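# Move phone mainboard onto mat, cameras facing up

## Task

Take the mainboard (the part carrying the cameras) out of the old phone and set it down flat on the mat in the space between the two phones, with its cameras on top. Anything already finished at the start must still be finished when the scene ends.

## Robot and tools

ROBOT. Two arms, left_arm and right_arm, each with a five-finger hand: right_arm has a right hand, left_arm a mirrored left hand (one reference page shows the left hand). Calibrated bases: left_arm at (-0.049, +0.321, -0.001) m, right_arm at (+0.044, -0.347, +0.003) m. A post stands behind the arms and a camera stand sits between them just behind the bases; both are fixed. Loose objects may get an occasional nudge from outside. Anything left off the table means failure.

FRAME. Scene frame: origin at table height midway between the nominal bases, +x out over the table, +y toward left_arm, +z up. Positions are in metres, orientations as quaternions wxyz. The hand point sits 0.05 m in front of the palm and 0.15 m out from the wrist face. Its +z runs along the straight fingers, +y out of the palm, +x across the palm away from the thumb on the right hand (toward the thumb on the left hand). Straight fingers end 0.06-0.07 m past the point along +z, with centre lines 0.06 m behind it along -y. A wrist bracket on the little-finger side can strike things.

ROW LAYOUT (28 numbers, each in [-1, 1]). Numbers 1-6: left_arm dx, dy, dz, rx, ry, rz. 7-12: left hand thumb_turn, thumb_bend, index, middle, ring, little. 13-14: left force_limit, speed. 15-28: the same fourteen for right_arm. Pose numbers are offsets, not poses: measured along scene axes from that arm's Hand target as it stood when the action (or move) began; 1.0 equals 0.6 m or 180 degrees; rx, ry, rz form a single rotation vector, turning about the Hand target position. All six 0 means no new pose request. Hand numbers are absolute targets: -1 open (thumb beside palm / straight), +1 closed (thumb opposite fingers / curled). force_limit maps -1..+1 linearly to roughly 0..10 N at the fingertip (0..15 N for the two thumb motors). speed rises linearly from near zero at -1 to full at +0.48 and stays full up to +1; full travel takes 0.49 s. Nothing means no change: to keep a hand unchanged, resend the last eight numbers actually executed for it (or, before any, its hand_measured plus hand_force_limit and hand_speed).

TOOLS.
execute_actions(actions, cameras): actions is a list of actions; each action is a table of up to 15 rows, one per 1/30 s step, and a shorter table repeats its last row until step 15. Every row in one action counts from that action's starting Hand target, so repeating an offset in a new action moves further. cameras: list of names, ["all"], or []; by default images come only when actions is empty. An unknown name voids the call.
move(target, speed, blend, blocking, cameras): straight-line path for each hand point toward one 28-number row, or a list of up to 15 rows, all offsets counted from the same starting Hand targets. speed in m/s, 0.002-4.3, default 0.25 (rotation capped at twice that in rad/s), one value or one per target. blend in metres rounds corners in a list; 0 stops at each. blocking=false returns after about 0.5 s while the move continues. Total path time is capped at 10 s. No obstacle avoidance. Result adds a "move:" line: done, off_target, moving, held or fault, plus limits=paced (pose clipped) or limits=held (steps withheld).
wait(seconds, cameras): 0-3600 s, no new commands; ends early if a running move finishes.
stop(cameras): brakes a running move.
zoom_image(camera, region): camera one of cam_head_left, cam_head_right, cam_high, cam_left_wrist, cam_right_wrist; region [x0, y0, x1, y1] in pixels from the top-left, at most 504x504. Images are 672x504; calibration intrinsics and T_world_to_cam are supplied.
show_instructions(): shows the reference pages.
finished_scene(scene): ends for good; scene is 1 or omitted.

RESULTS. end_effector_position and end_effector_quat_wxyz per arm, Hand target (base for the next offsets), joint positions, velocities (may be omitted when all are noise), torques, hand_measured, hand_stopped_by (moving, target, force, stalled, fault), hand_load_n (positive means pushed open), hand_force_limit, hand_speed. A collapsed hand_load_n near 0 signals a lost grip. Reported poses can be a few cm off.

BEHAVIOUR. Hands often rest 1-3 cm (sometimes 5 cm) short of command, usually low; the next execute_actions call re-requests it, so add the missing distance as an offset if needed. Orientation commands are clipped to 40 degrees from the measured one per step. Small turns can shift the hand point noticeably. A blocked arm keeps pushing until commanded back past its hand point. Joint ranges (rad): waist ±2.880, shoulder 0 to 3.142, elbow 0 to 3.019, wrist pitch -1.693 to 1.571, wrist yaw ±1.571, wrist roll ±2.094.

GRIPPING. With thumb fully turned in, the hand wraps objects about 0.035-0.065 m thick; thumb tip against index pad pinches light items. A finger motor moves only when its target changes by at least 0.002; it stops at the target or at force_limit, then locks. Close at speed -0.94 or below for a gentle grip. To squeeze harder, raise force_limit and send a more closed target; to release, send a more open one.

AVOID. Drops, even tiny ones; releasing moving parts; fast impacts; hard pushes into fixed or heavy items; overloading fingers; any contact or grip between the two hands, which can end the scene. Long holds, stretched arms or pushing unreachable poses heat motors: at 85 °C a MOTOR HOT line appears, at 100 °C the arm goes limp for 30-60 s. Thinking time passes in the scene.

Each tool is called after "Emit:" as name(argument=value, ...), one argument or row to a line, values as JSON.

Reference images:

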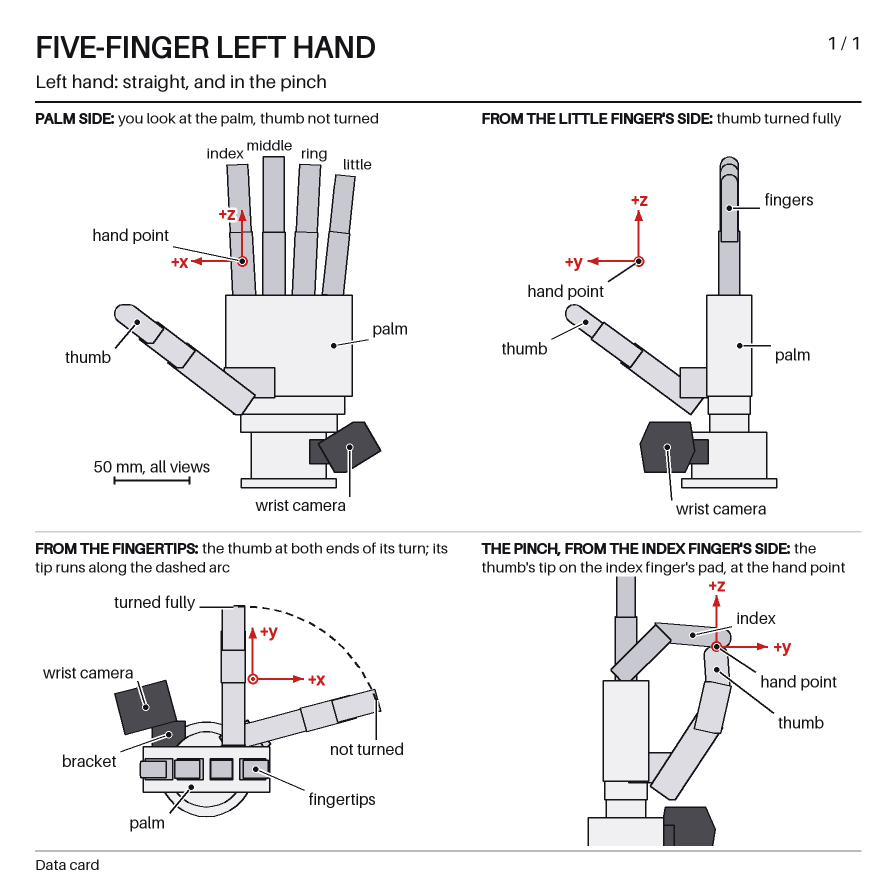

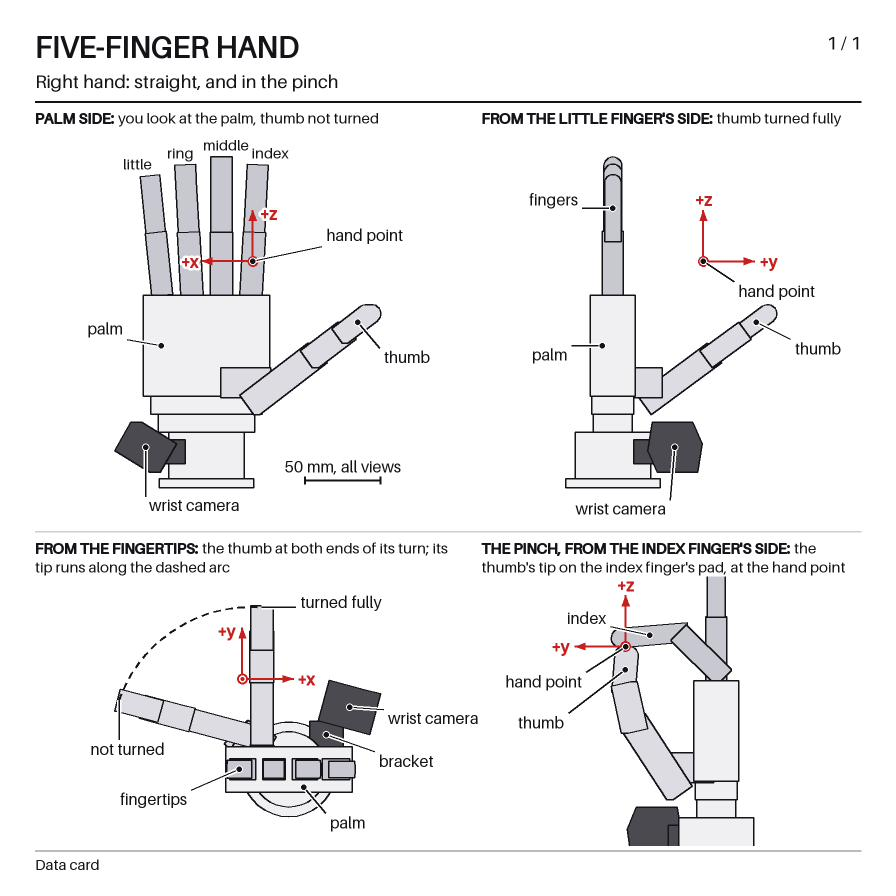

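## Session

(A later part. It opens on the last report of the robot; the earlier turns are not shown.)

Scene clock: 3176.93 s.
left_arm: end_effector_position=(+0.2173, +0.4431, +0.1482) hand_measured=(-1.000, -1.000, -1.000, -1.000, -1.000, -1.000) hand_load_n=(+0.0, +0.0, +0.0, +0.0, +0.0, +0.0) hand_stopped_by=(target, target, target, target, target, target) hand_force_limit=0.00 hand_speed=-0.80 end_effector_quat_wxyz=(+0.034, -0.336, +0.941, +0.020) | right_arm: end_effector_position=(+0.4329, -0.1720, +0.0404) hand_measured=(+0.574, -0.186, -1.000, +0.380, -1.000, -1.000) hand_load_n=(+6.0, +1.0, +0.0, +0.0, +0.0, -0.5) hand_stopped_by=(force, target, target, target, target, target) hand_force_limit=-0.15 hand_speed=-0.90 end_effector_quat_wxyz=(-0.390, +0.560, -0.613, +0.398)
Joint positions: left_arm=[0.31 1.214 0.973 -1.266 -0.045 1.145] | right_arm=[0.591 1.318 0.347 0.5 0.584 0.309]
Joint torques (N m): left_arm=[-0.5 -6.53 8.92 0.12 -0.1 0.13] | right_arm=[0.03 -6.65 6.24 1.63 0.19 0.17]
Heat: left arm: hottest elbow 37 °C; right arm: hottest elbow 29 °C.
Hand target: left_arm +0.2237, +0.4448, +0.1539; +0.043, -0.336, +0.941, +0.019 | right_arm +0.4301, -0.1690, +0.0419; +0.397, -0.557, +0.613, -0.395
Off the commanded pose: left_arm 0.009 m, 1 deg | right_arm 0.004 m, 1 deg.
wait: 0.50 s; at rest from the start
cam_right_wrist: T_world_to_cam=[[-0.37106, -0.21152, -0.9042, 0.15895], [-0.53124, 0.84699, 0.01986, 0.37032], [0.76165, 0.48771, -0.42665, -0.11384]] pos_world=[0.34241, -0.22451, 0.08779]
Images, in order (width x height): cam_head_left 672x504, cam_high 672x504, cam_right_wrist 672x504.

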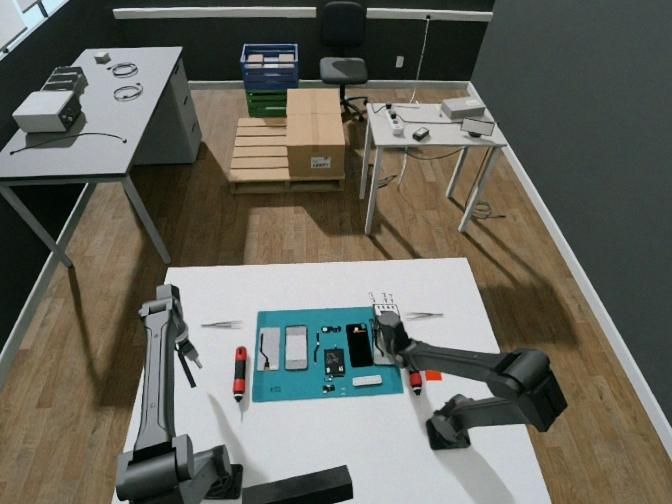

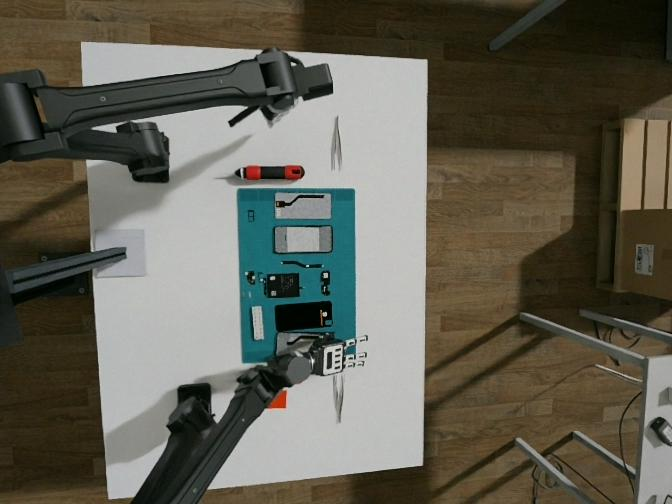

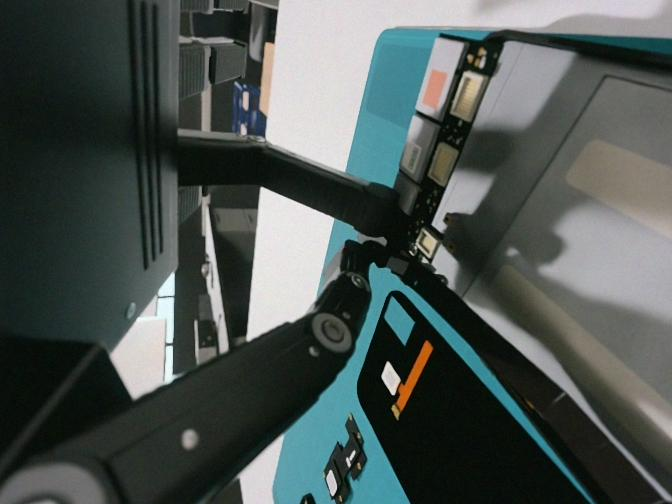

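Emit:
move(
  target=[0,0,0,0,0,0,-1,-1,-1,-1,-1,-1,0,-0.8, 0.008,0.005,0.05,0.0155,-0.023,0,0.8,-0.185,-1,0.38,-1,-1,-0.15,-0.9],
  cameras=["cam_high","cam_head_left","cam_right_wrist"],
  speed=0.04,
)

Emit:
zoom_image(
  camera="cam_high",
  region=[235, 240, 365, 370],
)

Emit:
zoom_image(
  camera="cam_right_wrist",
  region=[330, 20, 630, 320],
)

Scene clock: 3190.47 s.
left_arm: end_effector_position=(+0.2173, +0.4431, +0.1482) hand_measured=(-1.000, -1.000, -1.000, -1.000, -1.000, -1.000) hand_load_n=(+0.0, +0.0, +0.0, +0.0, +0.0, +0.0) hand_stopped_by=(target, target, target, target, target, target) hand_force_limit=0.00 hand_speed=-0.80 end_effector_quat_wxyz=(+0.034, -0.336, +0.941, +0.020) | right_arm: end_effector_position=(+0.4369, -0.1693, +0.0689) hand_measured=(+0.574, -0.186, -1.000, +0.380, -1.000, -1.000) hand_load_n=(+6.0, +1.0, +0.0, +0.0, +0.0, +0.0) hand_stopped_by=(force, target, target, target, target, target) hand_force_limit=-0.15 hand_speed=-0.90 end_effector_quat_wxyz=(+0.422, -0.537, +0.608, -0.403)
Joint positions: left_arm=[0.31 1.214 0.973 -1.266 -0.045 1.145] | right_arm=[0.591 1.248 0.34 0.517 0.584 0.309]
Joint torques (N m): left_arm=[-0.21 -6.53 8.91 0.08 -0.09 0.14] | right_arm=[0.03 -6.12 6.69 2.06 0.12 0.17]
Heat: left arm: hottest elbow 37 °C; right arm: hottest elbow 29 °C.
Hand target: left_arm +0.2237, +0.4448, +0.1539; +0.043, -0.336, +0.941, +0.019 | right_arm +0.4349, -0.1660, +0.0720; +0.432, -0.533, +0.608, -0.400
Off the commanded pose: left_arm 0.009 m, 1 deg | right_arm 0.005 m, 1 deg.
move: done
cam_right_wrist: T_world_to_cam=[[-0.31004, -0.17143, -0.93514, 0.16915], [-0.53262, 0.84608, 0.02148, 0.36995], [0.78752, 0.50473, -0.35363, -0.11962]] pos_world=[0.34368, -0.22363, 0.10793]
Images, in order (width x height): cam_head_left 672x504, cam_high 672x504, cam_right_wrist 672x504.

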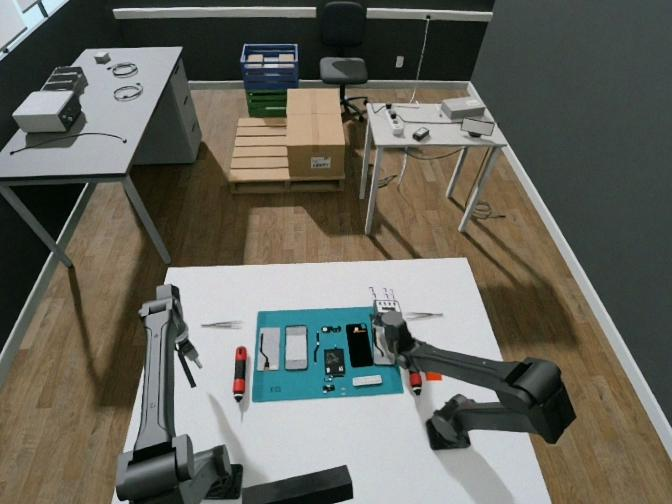

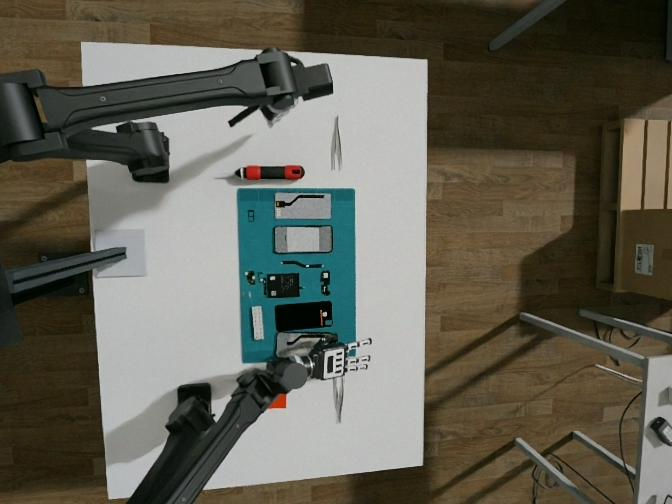

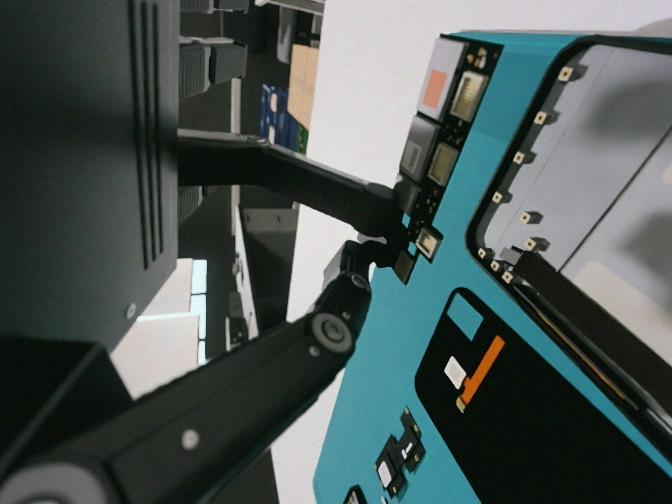

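Scaled by 3.877 from the camera's image (finer frame: 960x720).

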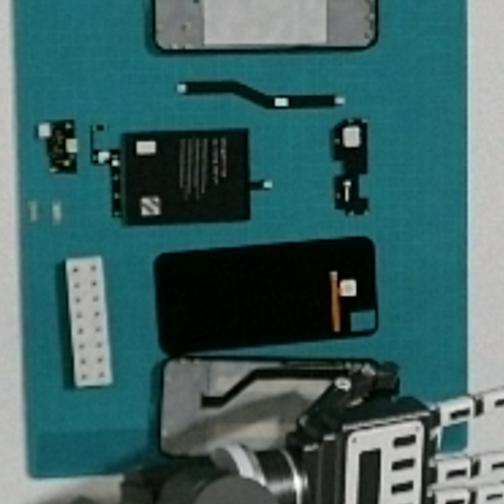

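Scaled by 1.680 from the camera's image (finer frame: 960x720).

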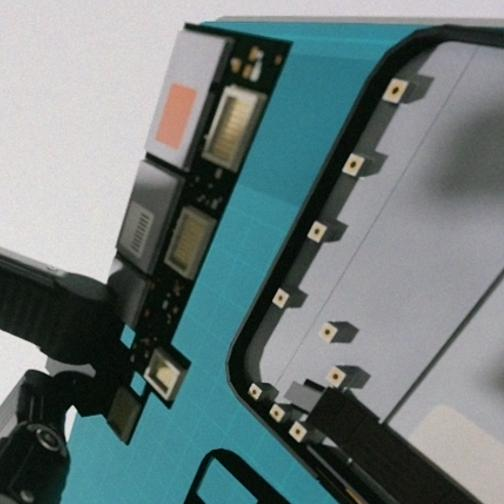

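Emit:
move(
  target=[
    [0,0,0,0,0,0,-1,-1,-1,-1,-1,-1,0,-0.8, 0,0,0.0633,-0.0270,0.0373,0.0220,0.8,-0.185,-1,0.38,-1,-1,-0.15,-0.9],
    [0,0,0,0,0,0,-1,-1,-1,-1,-1,-1,0,-0.8, -0.0587,0.3015,0.0633,-0.0270,0.0373,0.0220,0.8,-0.185,-1,0.38,-1,-1,-0.15,-0.9],
  ],
  cameras=["cam_high","cam_right_wrist"],
  speed=[0.05,0.08],
)

Emit:
zoom_image(
  camera="cam_high",
  region=[235, 200, 365, 330],
)

Emit:
zoom_image(
  camera="cam_right_wrist",
  region=[330, 20, 630, 320],
)

Scene clock: 3252.90 s.
left_arm: end_effector_position=(+0.2173, +0.4431, +0.1482) hand_measured=(-1.000, -1.000, -1.000, -1.000, -1.000, -1.000) hand_load_n=(+0.0, +0.0, +0.0, +0.0, +0.0, +0.0) hand_stopped_by=(target, target, target, target, target, target) hand_force_limit=0.00 hand_speed=-0.80 end_effector_quat_wxyz=(+0.034, -0.336, +0.941, +0.020) | right_arm: end_effector_position=(+0.3942, -0.0001, +0.1014) hand_measured=(+0.574, -0.186, -1.000, +0.380, -1.000, -1.000) hand_load_n=(+5.5, +1.0, +0.0, +0.0, +0.0, +0.0) hand_stopped_by=(force, target, target, target, target, target) hand_force_limit=-0.15 hand_speed=-0.90 end_effector_quat_wxyz=(-0.378, +0.600, -0.593, +0.382)
Joint positions: left_arm=[0.31 1.214 0.973 -1.266 -0.045 1.145] | right_arm=[1.019 1.374 0.724 -0.07 0.875 0.581]
Joint torques (N m): left_arm=[-0.26 -6.59 8.91 0.1 -0.1 0.12] | right_arm=[0.03 -7.71 11.77 0.65 0.51 0.19]
Heat: left arm: hottest elbow 37 °C; right arm: hottest elbow 30 °C.
Hand target: left_arm +0.2237, +0.4448, +0.1539; +0.043, -0.336, +0.941, +0.019 | right_arm +0.3997, +0.0150, +0.1101; -0.386, +0.594, -0.596, +0.378
Off the commanded pose: left_arm 0.009 m, 1 deg | right_arm 0.018 m, 1 deg.
move: off_target (right_arm)
cam_right_wrist: T_world_to_cam=[[-0.39708, -0.27736, -0.87487, 0.24336], [-0.59157, 0.80615, 0.01293, 0.2274], [0.70169, 0.52268, -0.48419, -0.11279]] pos_world=[0.31031, -0.05687, 0.15536]

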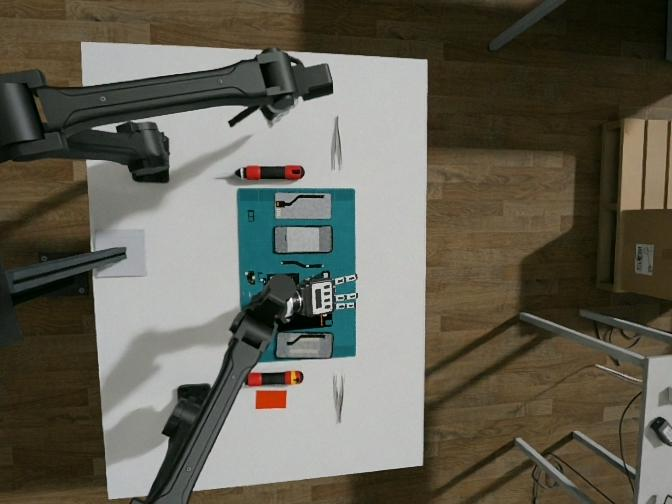

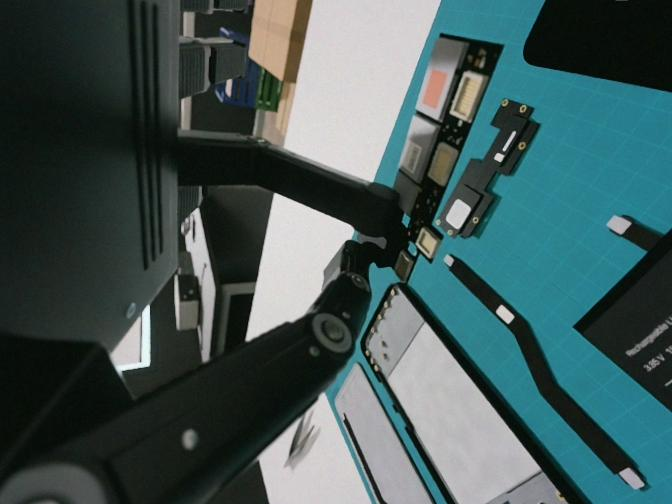

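Scaled by 3.877 from the camera's image (finer frame: 960x720).

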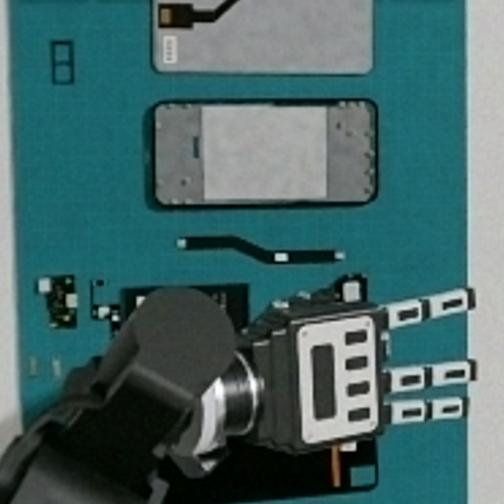

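Scaled by 1.680 from the camera's image (finer frame: 960x720).

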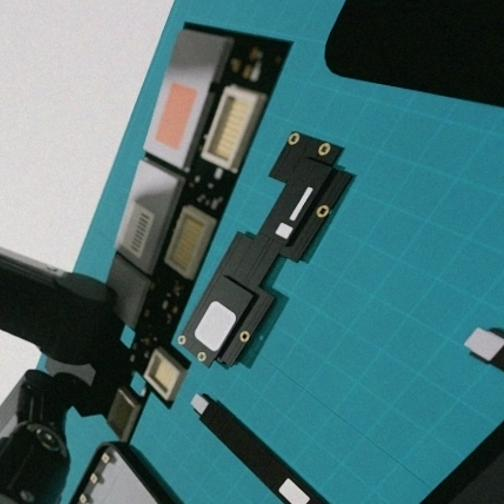

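Emit:
move(
  target=[0,0,0,0,0,0,-1,-1,-1,-1,-1,-1,0,-0.8, -0.0067,-0.0133,-0.1085,0,0,0,0.8,-0.185,-1,0.38,-1,-1,-0.15,-0.9],
  cameras=["cam_high","cam_right_wrist"],
  speed=0.06,
)

Emit:
zoom_image(
  camera="cam_right_wrist",
  region=[330, 20, 630, 320],
)

Scene clock: 3326.73 s.
left_arm: end_effector_position=(+0.2173, +0.4431, +0.1482) hand_measured=(-1.000, -1.000, -1.000, -1.000, -1.000, -1.000) hand_load_n=(+0.0, +0.0, +0.0, +0.0, +0.0, +0.0) hand_stopped_by=(target, target, target, target, target, target) hand_force_limit=0.00 hand_speed=-0.80 end_effector_quat_wxyz=(+0.034, -0.336, +0.941, +0.020) | right_arm: end_effector_position=(+0.3981, +0.0061, +0.0528) hand_measured=(+0.574, -0.186, -1.000, +0.380, -1.000, -1.000) hand_load_n=(+6.0, +1.0, -0.5, +0.0, +0.0, +0.0) hand_stopped_by=(force, target, target, target, target, target) hand_force_limit=-0.15 hand_speed=-0.90 end_effector_quat_wxyz=(-0.387, +0.593, -0.595, +0.380)
Joint positions: left_arm=[0.31 1.214 0.973 -1.266 -0.045 1.145] | right_arm=[1.019 1.501 0.673 0.13 0.876 0.583]
Joint torques (N m): left_arm=[-0.32 -6.3 8.85 0.1 -0.1 0.12] | right_arm=[-0.26 -8.64 6.99 1.62 0.43 0.17]
Heat: left arm: hottest elbow 37 °C; right arm: hottest elbow 32 °C.
Hand target: left_arm +0.2237, +0.4448, +0.1539; +0.043, -0.336, +0.941, +0.019 | right_arm +0.3957, +0.0070, +0.0451; -0.386, +0.594, -0.596, +0.378
Off the commanded pose: left_arm 0.009 m, 1 deg | right_arm 0.008 m, 0 deg.
move: done
cam_right_wrist: T_world_to_cam=[[-0.38667, -0.25878, -0.88516, 0.20045], [-0.59094, 0.80641, 0.02239, 0.22465], [0.70801, 0.53173, -0.46474, -0.14596]] pos_world=[0.3136, -0.05168, 0.10457]

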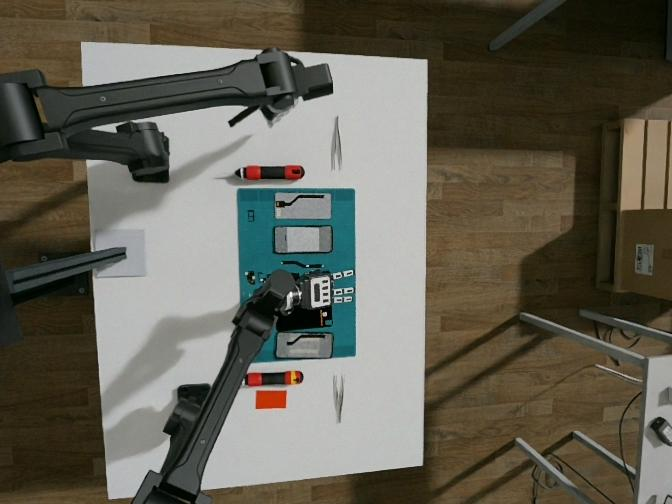

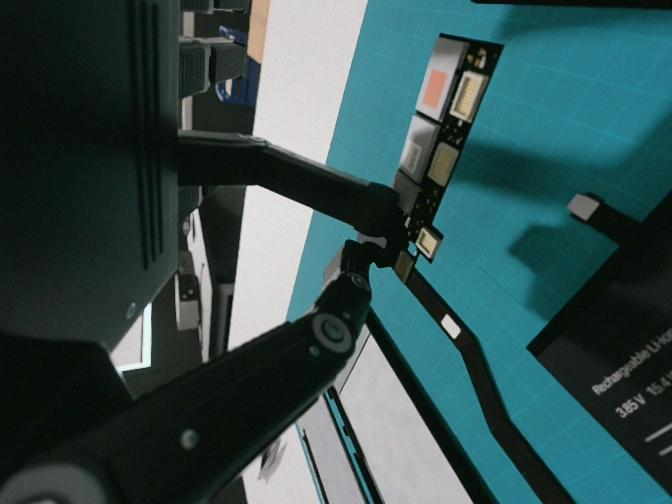

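Scaled by 1.680 from the camera's image (finer frame: 960x720).

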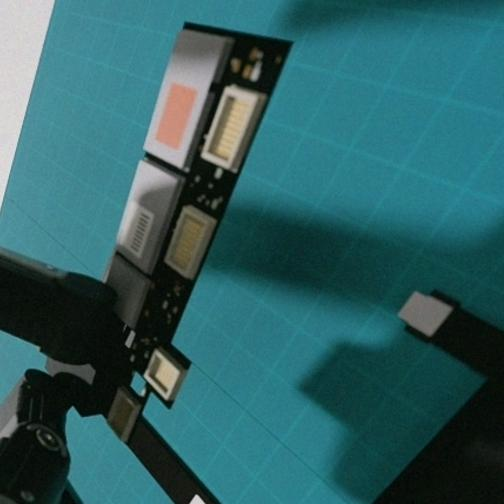

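Emit:
move(
  target=[0,0,0,0,0,0,-1,-1,-1,-1,-1,-1,0,-0.8, -0.001,0,-0.0417,0,0,0,0.8,-0.185,-1,0.38,-1,-1,-0.15,-0.9],
  cameras=["cam_head_right","cam_right_wrist"],
  speed=0.04,
)

Emit:
zoom_image(
  camera="cam_right_wrist",
  region=[330, 20, 570, 320],
)

Scene clock: 3340.23 s.
left_arm: end_effector_position=(+0.2173, +0.4431, +0.1482) hand_measured=(-1.000, -1.000, -1.000, -1.000, -1.000, -1.000) hand_load_n=(+0.0, +0.0, +0.0, +0.0, +0.0, +0.0) hand_stopped_by=(target, target, target, target, target, target) hand_force_limit=0.00 hand_speed=-0.80 end_effector_quat_wxyz=(+0.034, -0.336, +0.941, +0.020) | right_arm: end_effector_position=(+0.3983, +0.0063, +0.0280) hand_measured=(+0.574, -0.186, -1.000, +0.380, -1.000, -1.000) hand_load_n=(+6.0, +1.0, +0.0, +0.0, +0.0, +0.0) hand_stopped_by=(force, target, target, target, target, target) hand_force_limit=-0.15 hand_speed=-0.90 end_effector_quat_wxyz=(-0.387, +0.593, -0.595, +0.380)
Joint positions: left_arm=[0.31 1.214 0.973 -1.266 -0.045 1.145] | right_arm=[1.019 1.568 0.654 0.217 0.876 0.583]
Joint torques (N m): left_arm=[-0.44 -6.48 8.91 0.1 -0.11 0.13] | right_arm=[-0.15 -9 6.38 1.59 0.46 0.18]
Heat: left arm: hottest elbow 37 °C; right arm: hottest elbow 32 °C.
Hand target: left_arm +0.2237, +0.4448, +0.1539; +0.043, -0.336, +0.941, +0.019 | right_arm +0.3951, +0.0070, +0.0199; -0.386, +0.594, -0.596, +0.378
Off the commanded pose: left_arm 0.009 m, 1 deg | right_arm 0.009 m, 0 deg.
move: done
cam_right_wrist: T_world_to_cam=[[-0.38667, -0.25878, -0.88516, 0.17859], [-0.59094, 0.80641, 0.02239, 0.2251], [0.70801, 0.53173, -0.46474, -0.15766]] pos_world=[0.3137, -0.05148, 0.07977]

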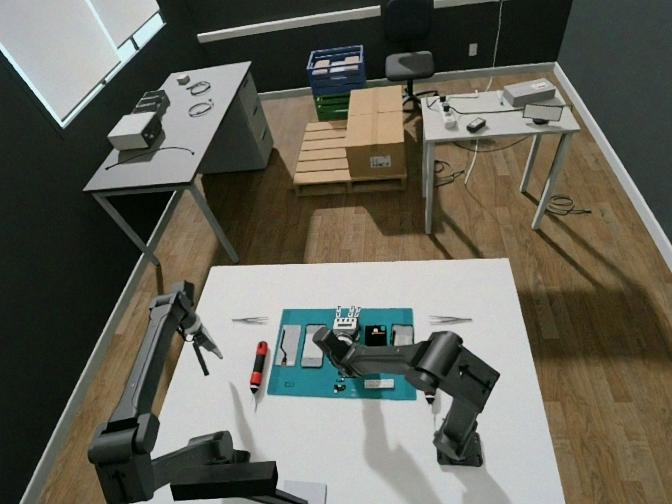

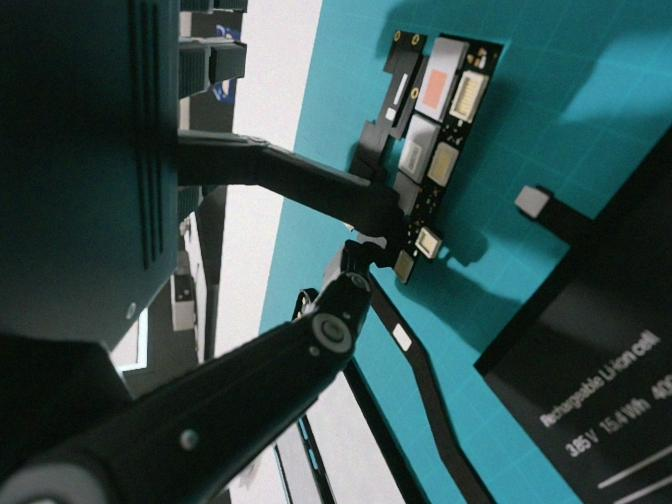

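Scaled by 1.680 from the camera's image (finer frame: 960x720).

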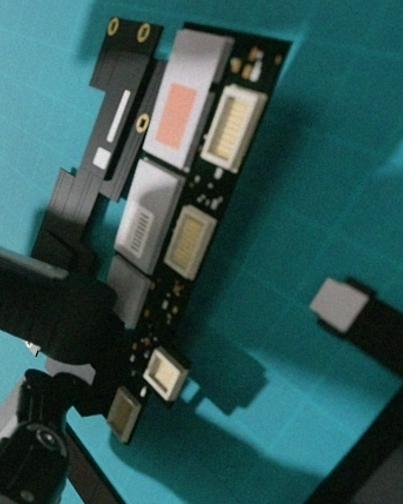

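Emit:
move(
  target=[0,0,0,0,0,0,-1,-1,-1,-1,-1,-1,0,-0.8, -0.001,0,-0.009,0,0,0,0.8,-0.185,-1,0.38,-1,-1,-0.15,-0.9],
  cameras=["cam_right_wrist"],
  speed=0.02,
)

Emit:
zoom_image(
  camera="cam_right_wrist",
  region=[330, 20, 570, 320],
)

Scene clock: 3364.40 s.
left_arm: end_effector_position=(+0.2173, +0.4431, +0.1482) hand_measured=(-1.000, -1.000, -1.000, -1.000, -1.000, -1.000) hand_load_n=(+0.0, +0.0, +0.0, +0.0, +0.0, +0.0) hand_stopped_by=(target, target, target, target, target, target) hand_force_limit=0.00 hand_speed=-0.80 end_effector_quat_wxyz=(+0.034, -0.336, +0.941, +0.020) | right_arm: end_effector_position=(+0.3987, +0.0069, +0.0242) hand_measured=(+0.574, -0.186, -1.000, +0.380, -1.000, -1.000) hand_load_n=(+5.5, +1.0, +0.0, +0.0, +0.0, +0.0) hand_stopped_by=(force, target, target, target, target, target) hand_force_limit=-0.15 hand_speed=-0.90 end_effector_quat_wxyz=(-0.389, +0.592, -0.596, +0.380)
Joint positions: left_arm=[0.31 1.214 0.973 -1.266 -0.045 1.145] | right_arm=[1.019 1.581 0.651 0.235 0.876 0.584]
Joint torques (N m): left_arm=[-0.44 -6.53 8.91 0.12 -0.1 0.13] | right_arm=[-0.03 -8.88 6.15 1.58 0.47 0.19]
Heat: left arm: hottest elbow 37 °C; right arm: hottest elbow 32 °C.
Hand target: left_arm +0.2237, +0.4448, +0.1539; +0.043, -0.336, +0.941, +0.019 | right_arm +0.3944, +0.0069, +0.0144; -0.386, +0.594, -0.596, +0.378
Off the commanded pose: left_arm 0.009 m, 1 deg | right_arm 0.011 m, 0 deg.
move: off_target (right_arm)
cam_right_wrist: T_world_to_cam=[[-0.38509, -0.25537, -0.88685, 0.17498], [-0.59014, 0.80695, 0.02389, 0.22471], [0.70954, 0.53256, -0.46145, -0.16068]] pos_world=[0.314, -0.05108, 0.07567]

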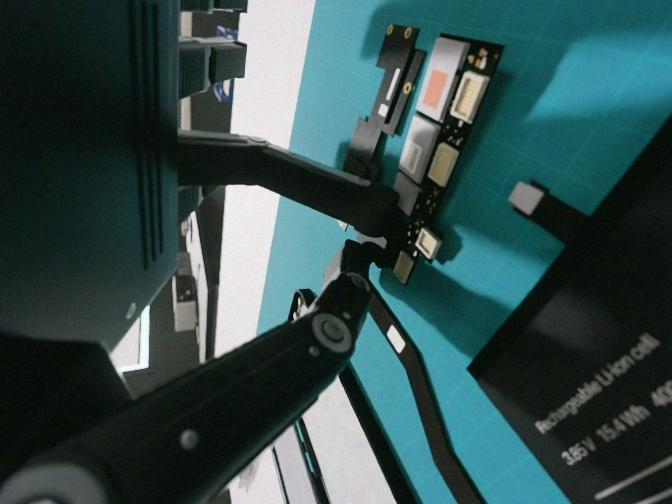

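Scaled by 1.680 from the camera's image (finer frame: 960x720).

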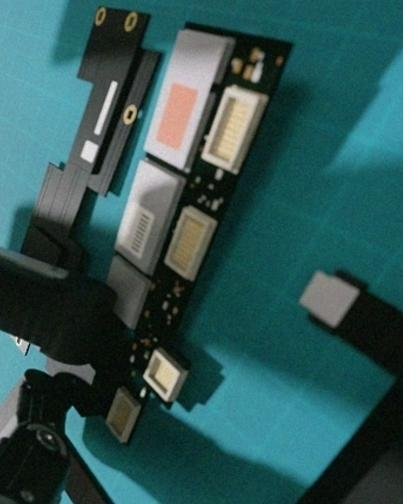

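Emit:
move(
  target=[0,0,0,0,0,0,-1,-1,-1,-1,-1,-1,0,-0.8, -0.0015,-0.001,-0.008,0,0,0,0.8,-0.185,-1,0.38,-1,-1,-0.15,-0.9],
  cameras=["cam_right_wrist"],
  speed=0.02,
)

Emit:
zoom_image(
  camera="cam_right_wrist",
  region=[330, 20, 570, 320],
)

Scene clock: 3375.30 s.
left_arm: end_effector_position=(+0.2173, +0.4431, +0.1482) hand_measured=(-1.000, -1.000, -1.000, -1.000, -1.000, -1.000) hand_load_n=(+0.0, +0.0, +0.0, +0.0, +0.0, +0.0) hand_stopped_by=(target, target, target, target, target, target) hand_force_limit=0.00 hand_speed=-0.80 end_effector_quat_wxyz=(+0.034, -0.336, +0.941, +0.020) | right_arm: end_effector_position=(+0.3992, +0.0071, +0.0236) hand_measured=(+0.574, -0.186, -1.000, +0.380, -1.000, -1.000) hand_load_n=(+6.0, +1.0, +0.0, -0.5, +0.0, +0.0) hand_stopped_by=(force, target, target, target, target, target) hand_force_limit=-0.15 hand_speed=-0.90 end_effector_quat_wxyz=(-0.392, +0.589, -0.596, +0.380)
Joint positions: left_arm=[0.31 1.214 0.973 -1.266 -0.045 1.145] | right_arm=[1.019 1.585 0.647 0.253 0.879 0.585]
Joint torques (N m): left_arm=[-0.56 -6.3 8.9 0.08 -0.1 0.14] | right_arm=[0.09 -8.29 5.94 1.44 0.4 0.19]
Heat: left arm: hottest elbow 37 °C; right arm: hottest elbow 31 °C.
Hand target: left_arm +0.2237, +0.4448, +0.1539; +0.043, -0.336, +0.941, +0.019 | right_arm +0.3936, +0.0063, +0.0096; -0.386, +0.594, -0.596, +0.378
Off the commanded pose: left_arm 0.009 m, 1 deg | right_arm 0.015 m, 1 deg.
move: off_target (right_arm)
cam_right_wrist: T_world_to_cam=[[-0.38014, -0.2482, -0.891, 0.17271], [-0.58873, 0.80791, 0.02612, 0.22412], [0.71337, 0.53449, -0.45324, -0.16317]] pos_world=[0.314, -0.05098, 0.07408]

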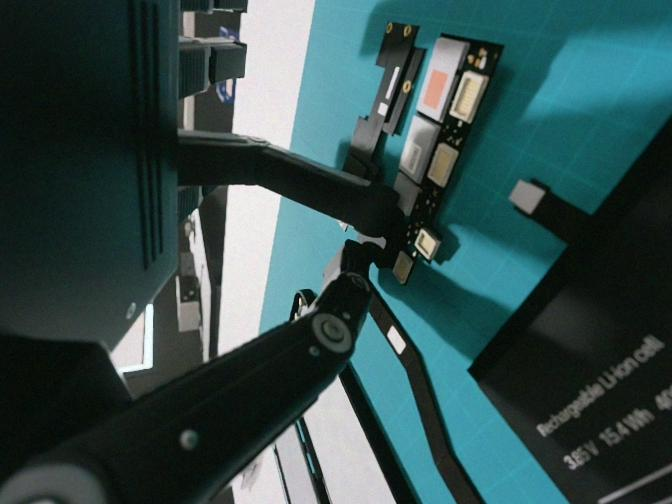

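Scaled by 1.680 from the camera's image (finer frame: 960x720).

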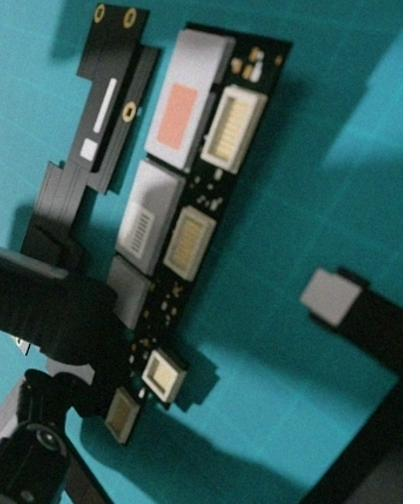

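Emit:
move(
  target=[
    [0,0,0,0,0,0,-1,-1,-1,-1,-1,-1,0,-0.8, 0.002,0.001,0.013,0,0,0,0.8,-0.185,-1,0.38,-1,-1,-0.15,-0.9],
    [0,0,0,0,0,0,-1,-1,-1,-1,-1,-1,0,-0.8, 0.002,0.001,0.013,0,0,0,0.35,-0.185,-1,0.38,-1,-1,-0.15,-0.85],
  ],
  cameras=["cam_right_wrist"],
  speed=0.02,
)

Emit:
zoom_image(
  camera="cam_right_wrist",
  region=[330, 20, 570, 320],
)

Scene clock: 3401.80 s.
left_arm: end_effector_position=(+0.2173, +0.4431, +0.1482) hand_measured=(-1.000, -1.000, -1.000, -1.000, -1.000, -1.000) hand_load_n=(+0.0, +0.0, +0.0, +0.0, +0.0, +0.0) hand_stopped_by=(target, target, target, target, target, target) hand_force_limit=0.00 hand_speed=-0.80 end_effector_quat_wxyz=(+0.034, -0.336, +0.941, +0.020) | right_arm: end_effector_position=(+0.3987, +0.0063, +0.0227) hand_measured=(+0.350, -0.186, -1.000, +0.380, -1.000, -1.000) hand_load_n=(+0.0, +0.0, +0.0, +0.0, +0.0, +0.0) hand_stopped_by=(target, target, target, target, target, target) hand_force_limit=-0.15 hand_speed=-0.85 end_effector_quat_wxyz=(-0.390, +0.590, -0.596, +0.380)
Joint positions: left_arm=[0.31 1.214 0.973 -1.266 -0.045 1.145] | right_arm=[1.019 1.585 0.647 0.247 0.879 0.585]
Joint torques (N m): left_arm=[-0.44 -6.42 8.91 0.06 -0.11 0.13] | right_arm=[-0.09 -9.82 6.65 0.65 0.35 0.17]
Heat: left arm: hottest elbow 37 °C; right arm: hottest elbow 31 °C.
Hand target: left_arm +0.2237, +0.4448, +0.1539; +0.043, -0.336, +0.941, +0.019 | right_arm +0.3949, +0.0070, +0.0175; -0.386, +0.594, -0.596, +0.378
Off the commanded pose: left_arm 0.009 m, 1 deg | right_arm 0.007 m, 1 deg.
move: done
cam_right_wrist: T_world_to_cam=[[-0.38276, -0.25223, -0.88875, 0.1725], [-0.58861, 0.80805, 0.02417, 0.22449], [0.71206, 0.53238, -0.45775, -0.16212]] pos_world=[0.3136, -0.05158, 0.07367]

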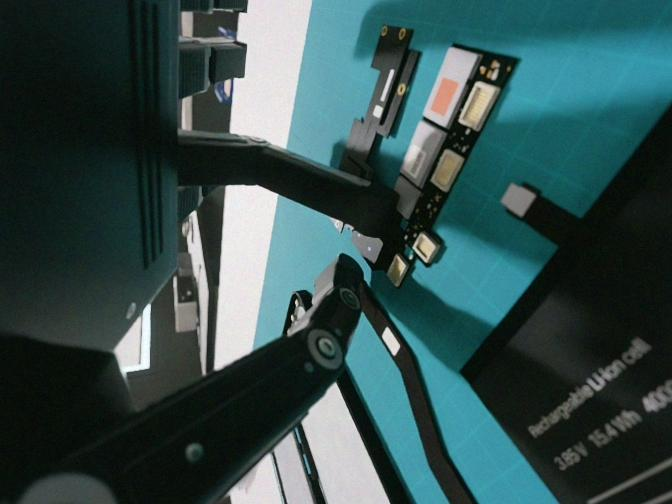

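Scaled by 1.680 from the camera's image (finer frame: 960x720).

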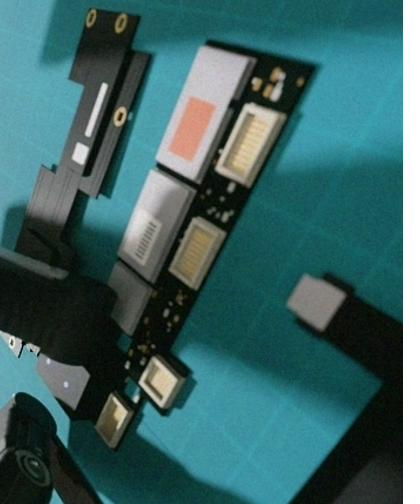

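Emit:
move(
  target=[0,0,0,0,0,0,-1,-1,-1,-1,-1,-1,0,-0.8, 0.007,0.0095,0.075,0.0251,-0.0154,0,0.35,-0.185,-1,0.38,-1,-1,-0.15,-0.85],
  cameras=["cam_right_wrist","cam_high"],
  speed=0.04,
)

Emit:
zoom_image(
  camera="cam_right_wrist",
  region=[330, 60, 570, 360],
)

Scene clock: 3417.60 s.
left_arm: end_effector_position=(+0.2173, +0.4431, +0.1482) hand_measured=(-1.000, -1.000, -1.000, -1.000, -1.000, -1.000) hand_load_n=(+0.5, +0.0, +0.0, +0.0, +0.0, +0.0) hand_stopped_by=(target, target, target, target, target, target) hand_force_limit=0.00 hand_speed=-0.80 end_effector_quat_wxyz=(+0.034, -0.336, +0.941, +0.020) | right_arm: end_effector_position=(+0.4025, +0.0125, +0.0631) hand_measured=(+0.350, -0.186, -1.000, +0.380, -1.000, -1.000) hand_load_n=(+0.0, +0.0, +0.0, +0.0, +0.0, +0.0) hand_stopped_by=(target, target, target, target, target, target) hand_force_limit=-0.15 hand_speed=-0.85 end_effector_quat_wxyz=(-0.424, +0.567, -0.600, +0.372)
Joint positions: left_arm=[0.31 1.214 0.973 -1.266 -0.045 1.145] | right_arm=[1.019 1.497 0.647 0.243 0.879 0.585]
Joint torques (N m): left_arm=[-0.32 -6.53 8.9 0.08 -0.1 0.13] | right_arm=[-0.26 -10.23 7.08 0.76 0.26 0.16]
Heat: left arm: hottest elbow 37 °C; right arm: hottest elbow 31 °C.
Hand target: left_arm +0.2237, +0.4448, +0.1539; +0.043, -0.336, +0.941, +0.019 | right_arm +0.3990, +0.0127, +0.0625; -0.424, +0.569, -0.601, +0.369
Off the commanded pose: left_arm 0.009 m, 1 deg | right_arm 0.003 m, 0 deg.
move: done
cam_right_wrist: T_world_to_cam=[[-0.34263, -0.18812, -0.92044, 0.19648], [-0.59062, 0.80505, 0.05531, 0.21962], [0.7306, 0.56259, -0.38694, -0.162]] pos_world=[0.31538, -0.04871, 0.10601]
Images, in order (width x height): cam_high 672x504, cam_right_wrist 672x504.

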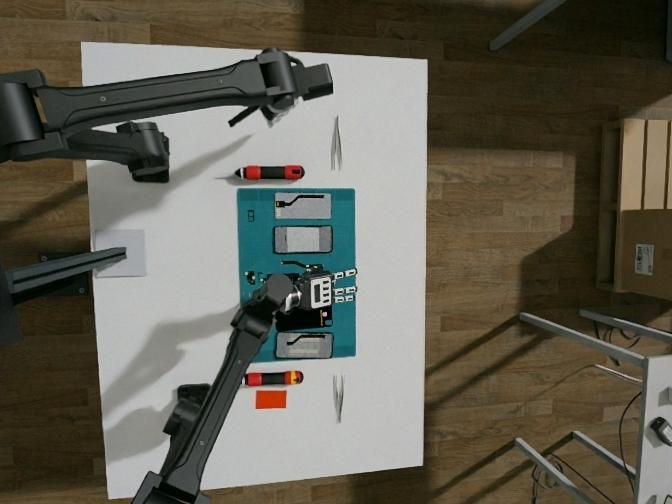

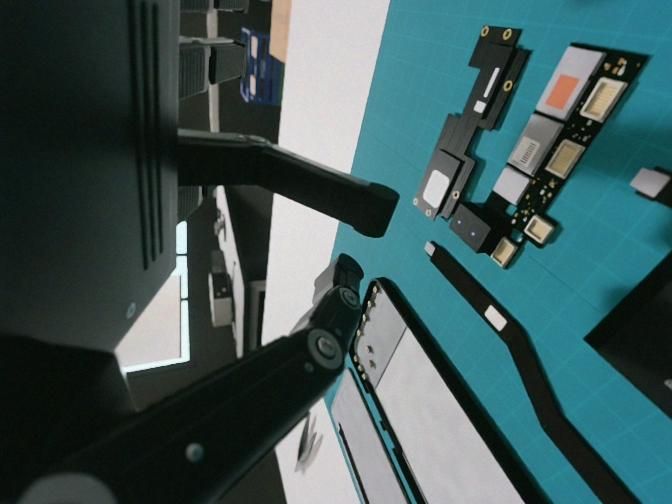

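Scaled by 1.680 from the camera's image (finer frame: 960x720).

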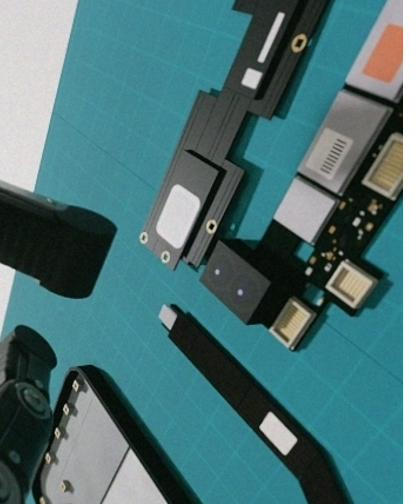

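Emit:
zoom_image(
  camera="cam_right_wrist",
  region=[400, 150, 560, 280],
)

Scaled by 3.150 from the camera's image (finer frame: 960x720).

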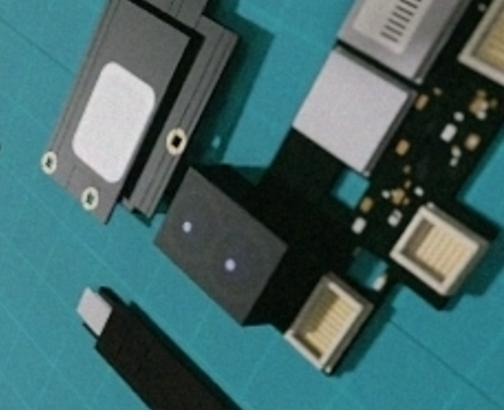

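Emit:
move(
  target=[
    [0,0,0,0,0,0,-1,-1,-1,-1,-1,-1,0,-0.8, 0,0,0.15,0,0,0,0.35,-0.185,-1,0.38,-1,-1,-0.15,-0.85],
    [0,0,0,0,0,0,-1,-1,-1,-1,-1,-1,0,-0.8, -0.1,-0.45,0.3,0,0,0,-1,-1,-1,-1,-1,-1,-0.15,-0.5],
  ],
  cameras=["cam_right_wrist","cam_high"],
  speed=[0.1,0.2],
)

Emit:
zoom_image(
  camera="cam_high",
  region=[235, 200, 365, 370],
)

Scene clock: 3436.70 s.
left_arm: end_effector_position=(+0.2173, +0.4431, +0.1482) hand_measured=(-1.000, -1.000, -1.000, -1.000, -1.000, -1.000) hand_load_n=(+0.0, +0.0, +0.0, +0.0, +0.0, +0.0) hand_stopped_by=(target, target, target, target, target, target) hand_force_limit=0.00 hand_speed=-0.80 end_effector_quat_wxyz=(+0.034, -0.336, +0.941, +0.020) | right_arm: end_effector_position=(+0.3397, -0.2538, +0.2384) hand_measured=(-1.000, -1.000, -1.000, -1.000, -1.000, -1.000) hand_load_n=(-0.5, +0.0, -0.5, +0.0, +0.0, +0.0) hand_stopped_by=(target, target, target, target, target, target) hand_force_limit=-0.15 hand_speed=-0.50 end_effector_quat_wxyz=(-0.424, +0.569, -0.603, +0.364)
Joint positions: left_arm=[0.31 1.214 0.973 -1.266 -0.045 1.145] | right_arm=[0.348 0.401 0.528 -0.527 0.269 0.217]
Joint torques (N m): left_arm=[-0.5 -6.42 8.96 0.1 -0.11 0.14] | right_arm=[-1.55 1.14 11.29 1.18 -0.04 -0.04]
Heat: left arm: hottest elbow 37 °C; right arm: hottest elbow 31 °C.
Hand target: left_arm +0.2237, +0.4448, +0.1539; +0.043, -0.336, +0.941, +0.019 | right_arm +0.3389, -0.2574, +0.2423; -0.424, +0.569, -0.601, +0.369
Off the commanded pose: left_arm 0.009 m, 1 deg | right_arm 0.005 m, 1 deg.
move: done
cam_right_wrist: T_world_to_cam=[[-0.35254, -0.18029, -0.91827, 0.2911], [-0.59497, 0.80058, 0.07124, 0.38388], [0.72231, 0.57146, -0.3895, 0.1072]] pos_world=[0.25359, -0.31611, 0.28171]
Images, in order (width x height): cam_high 672x504, cam_right_wrist 672x504.

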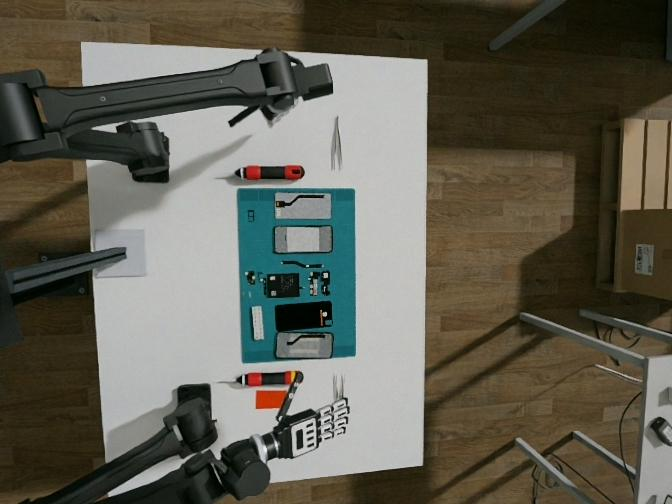

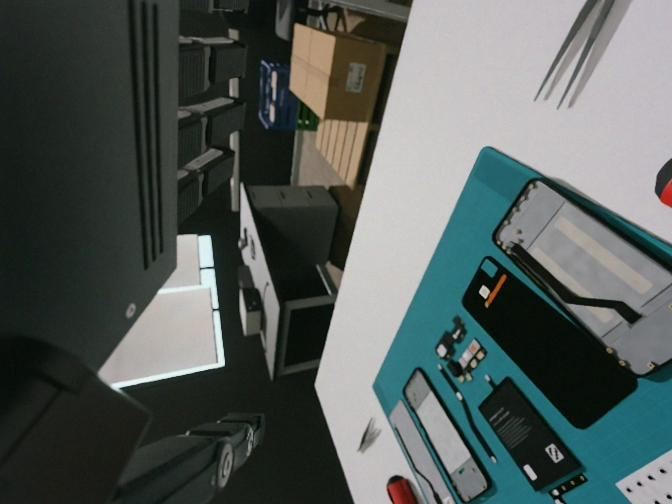

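Scaled by 2.965 from the camera's image (finer frame: 960x720).

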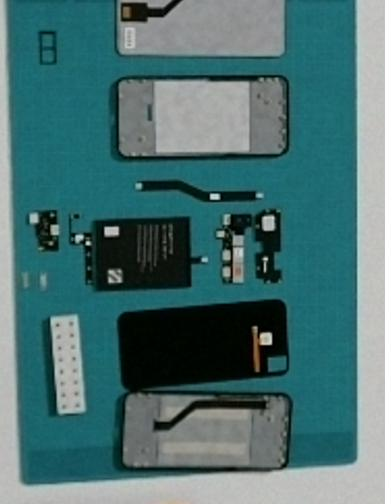

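Emit:
zoom_image(
  camera="cam_high",
  region=[295, 260, 345, 310],
)

Emit:
zoom_image(
  camera="cam_right_wrist",
  region=[420, 300, 520, 400],
)

Scaled by 10.080 from the camera's image (finer frame: 960x720).

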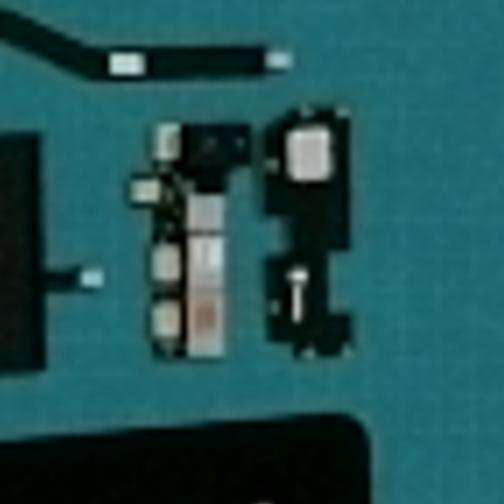

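Scaled by 5.040 from the camera's image (finer frame: 960x720).

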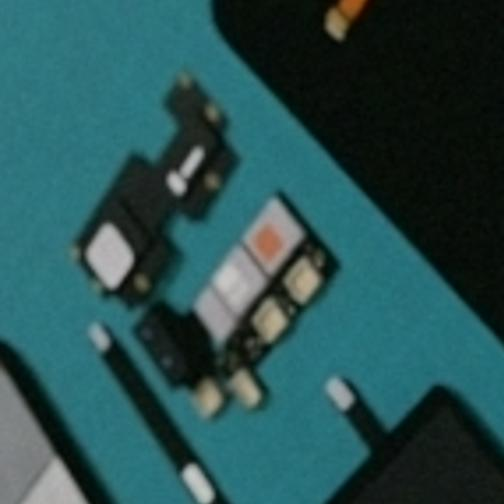

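Emit:
finished_scene(
)

The scene is finished: the task was done.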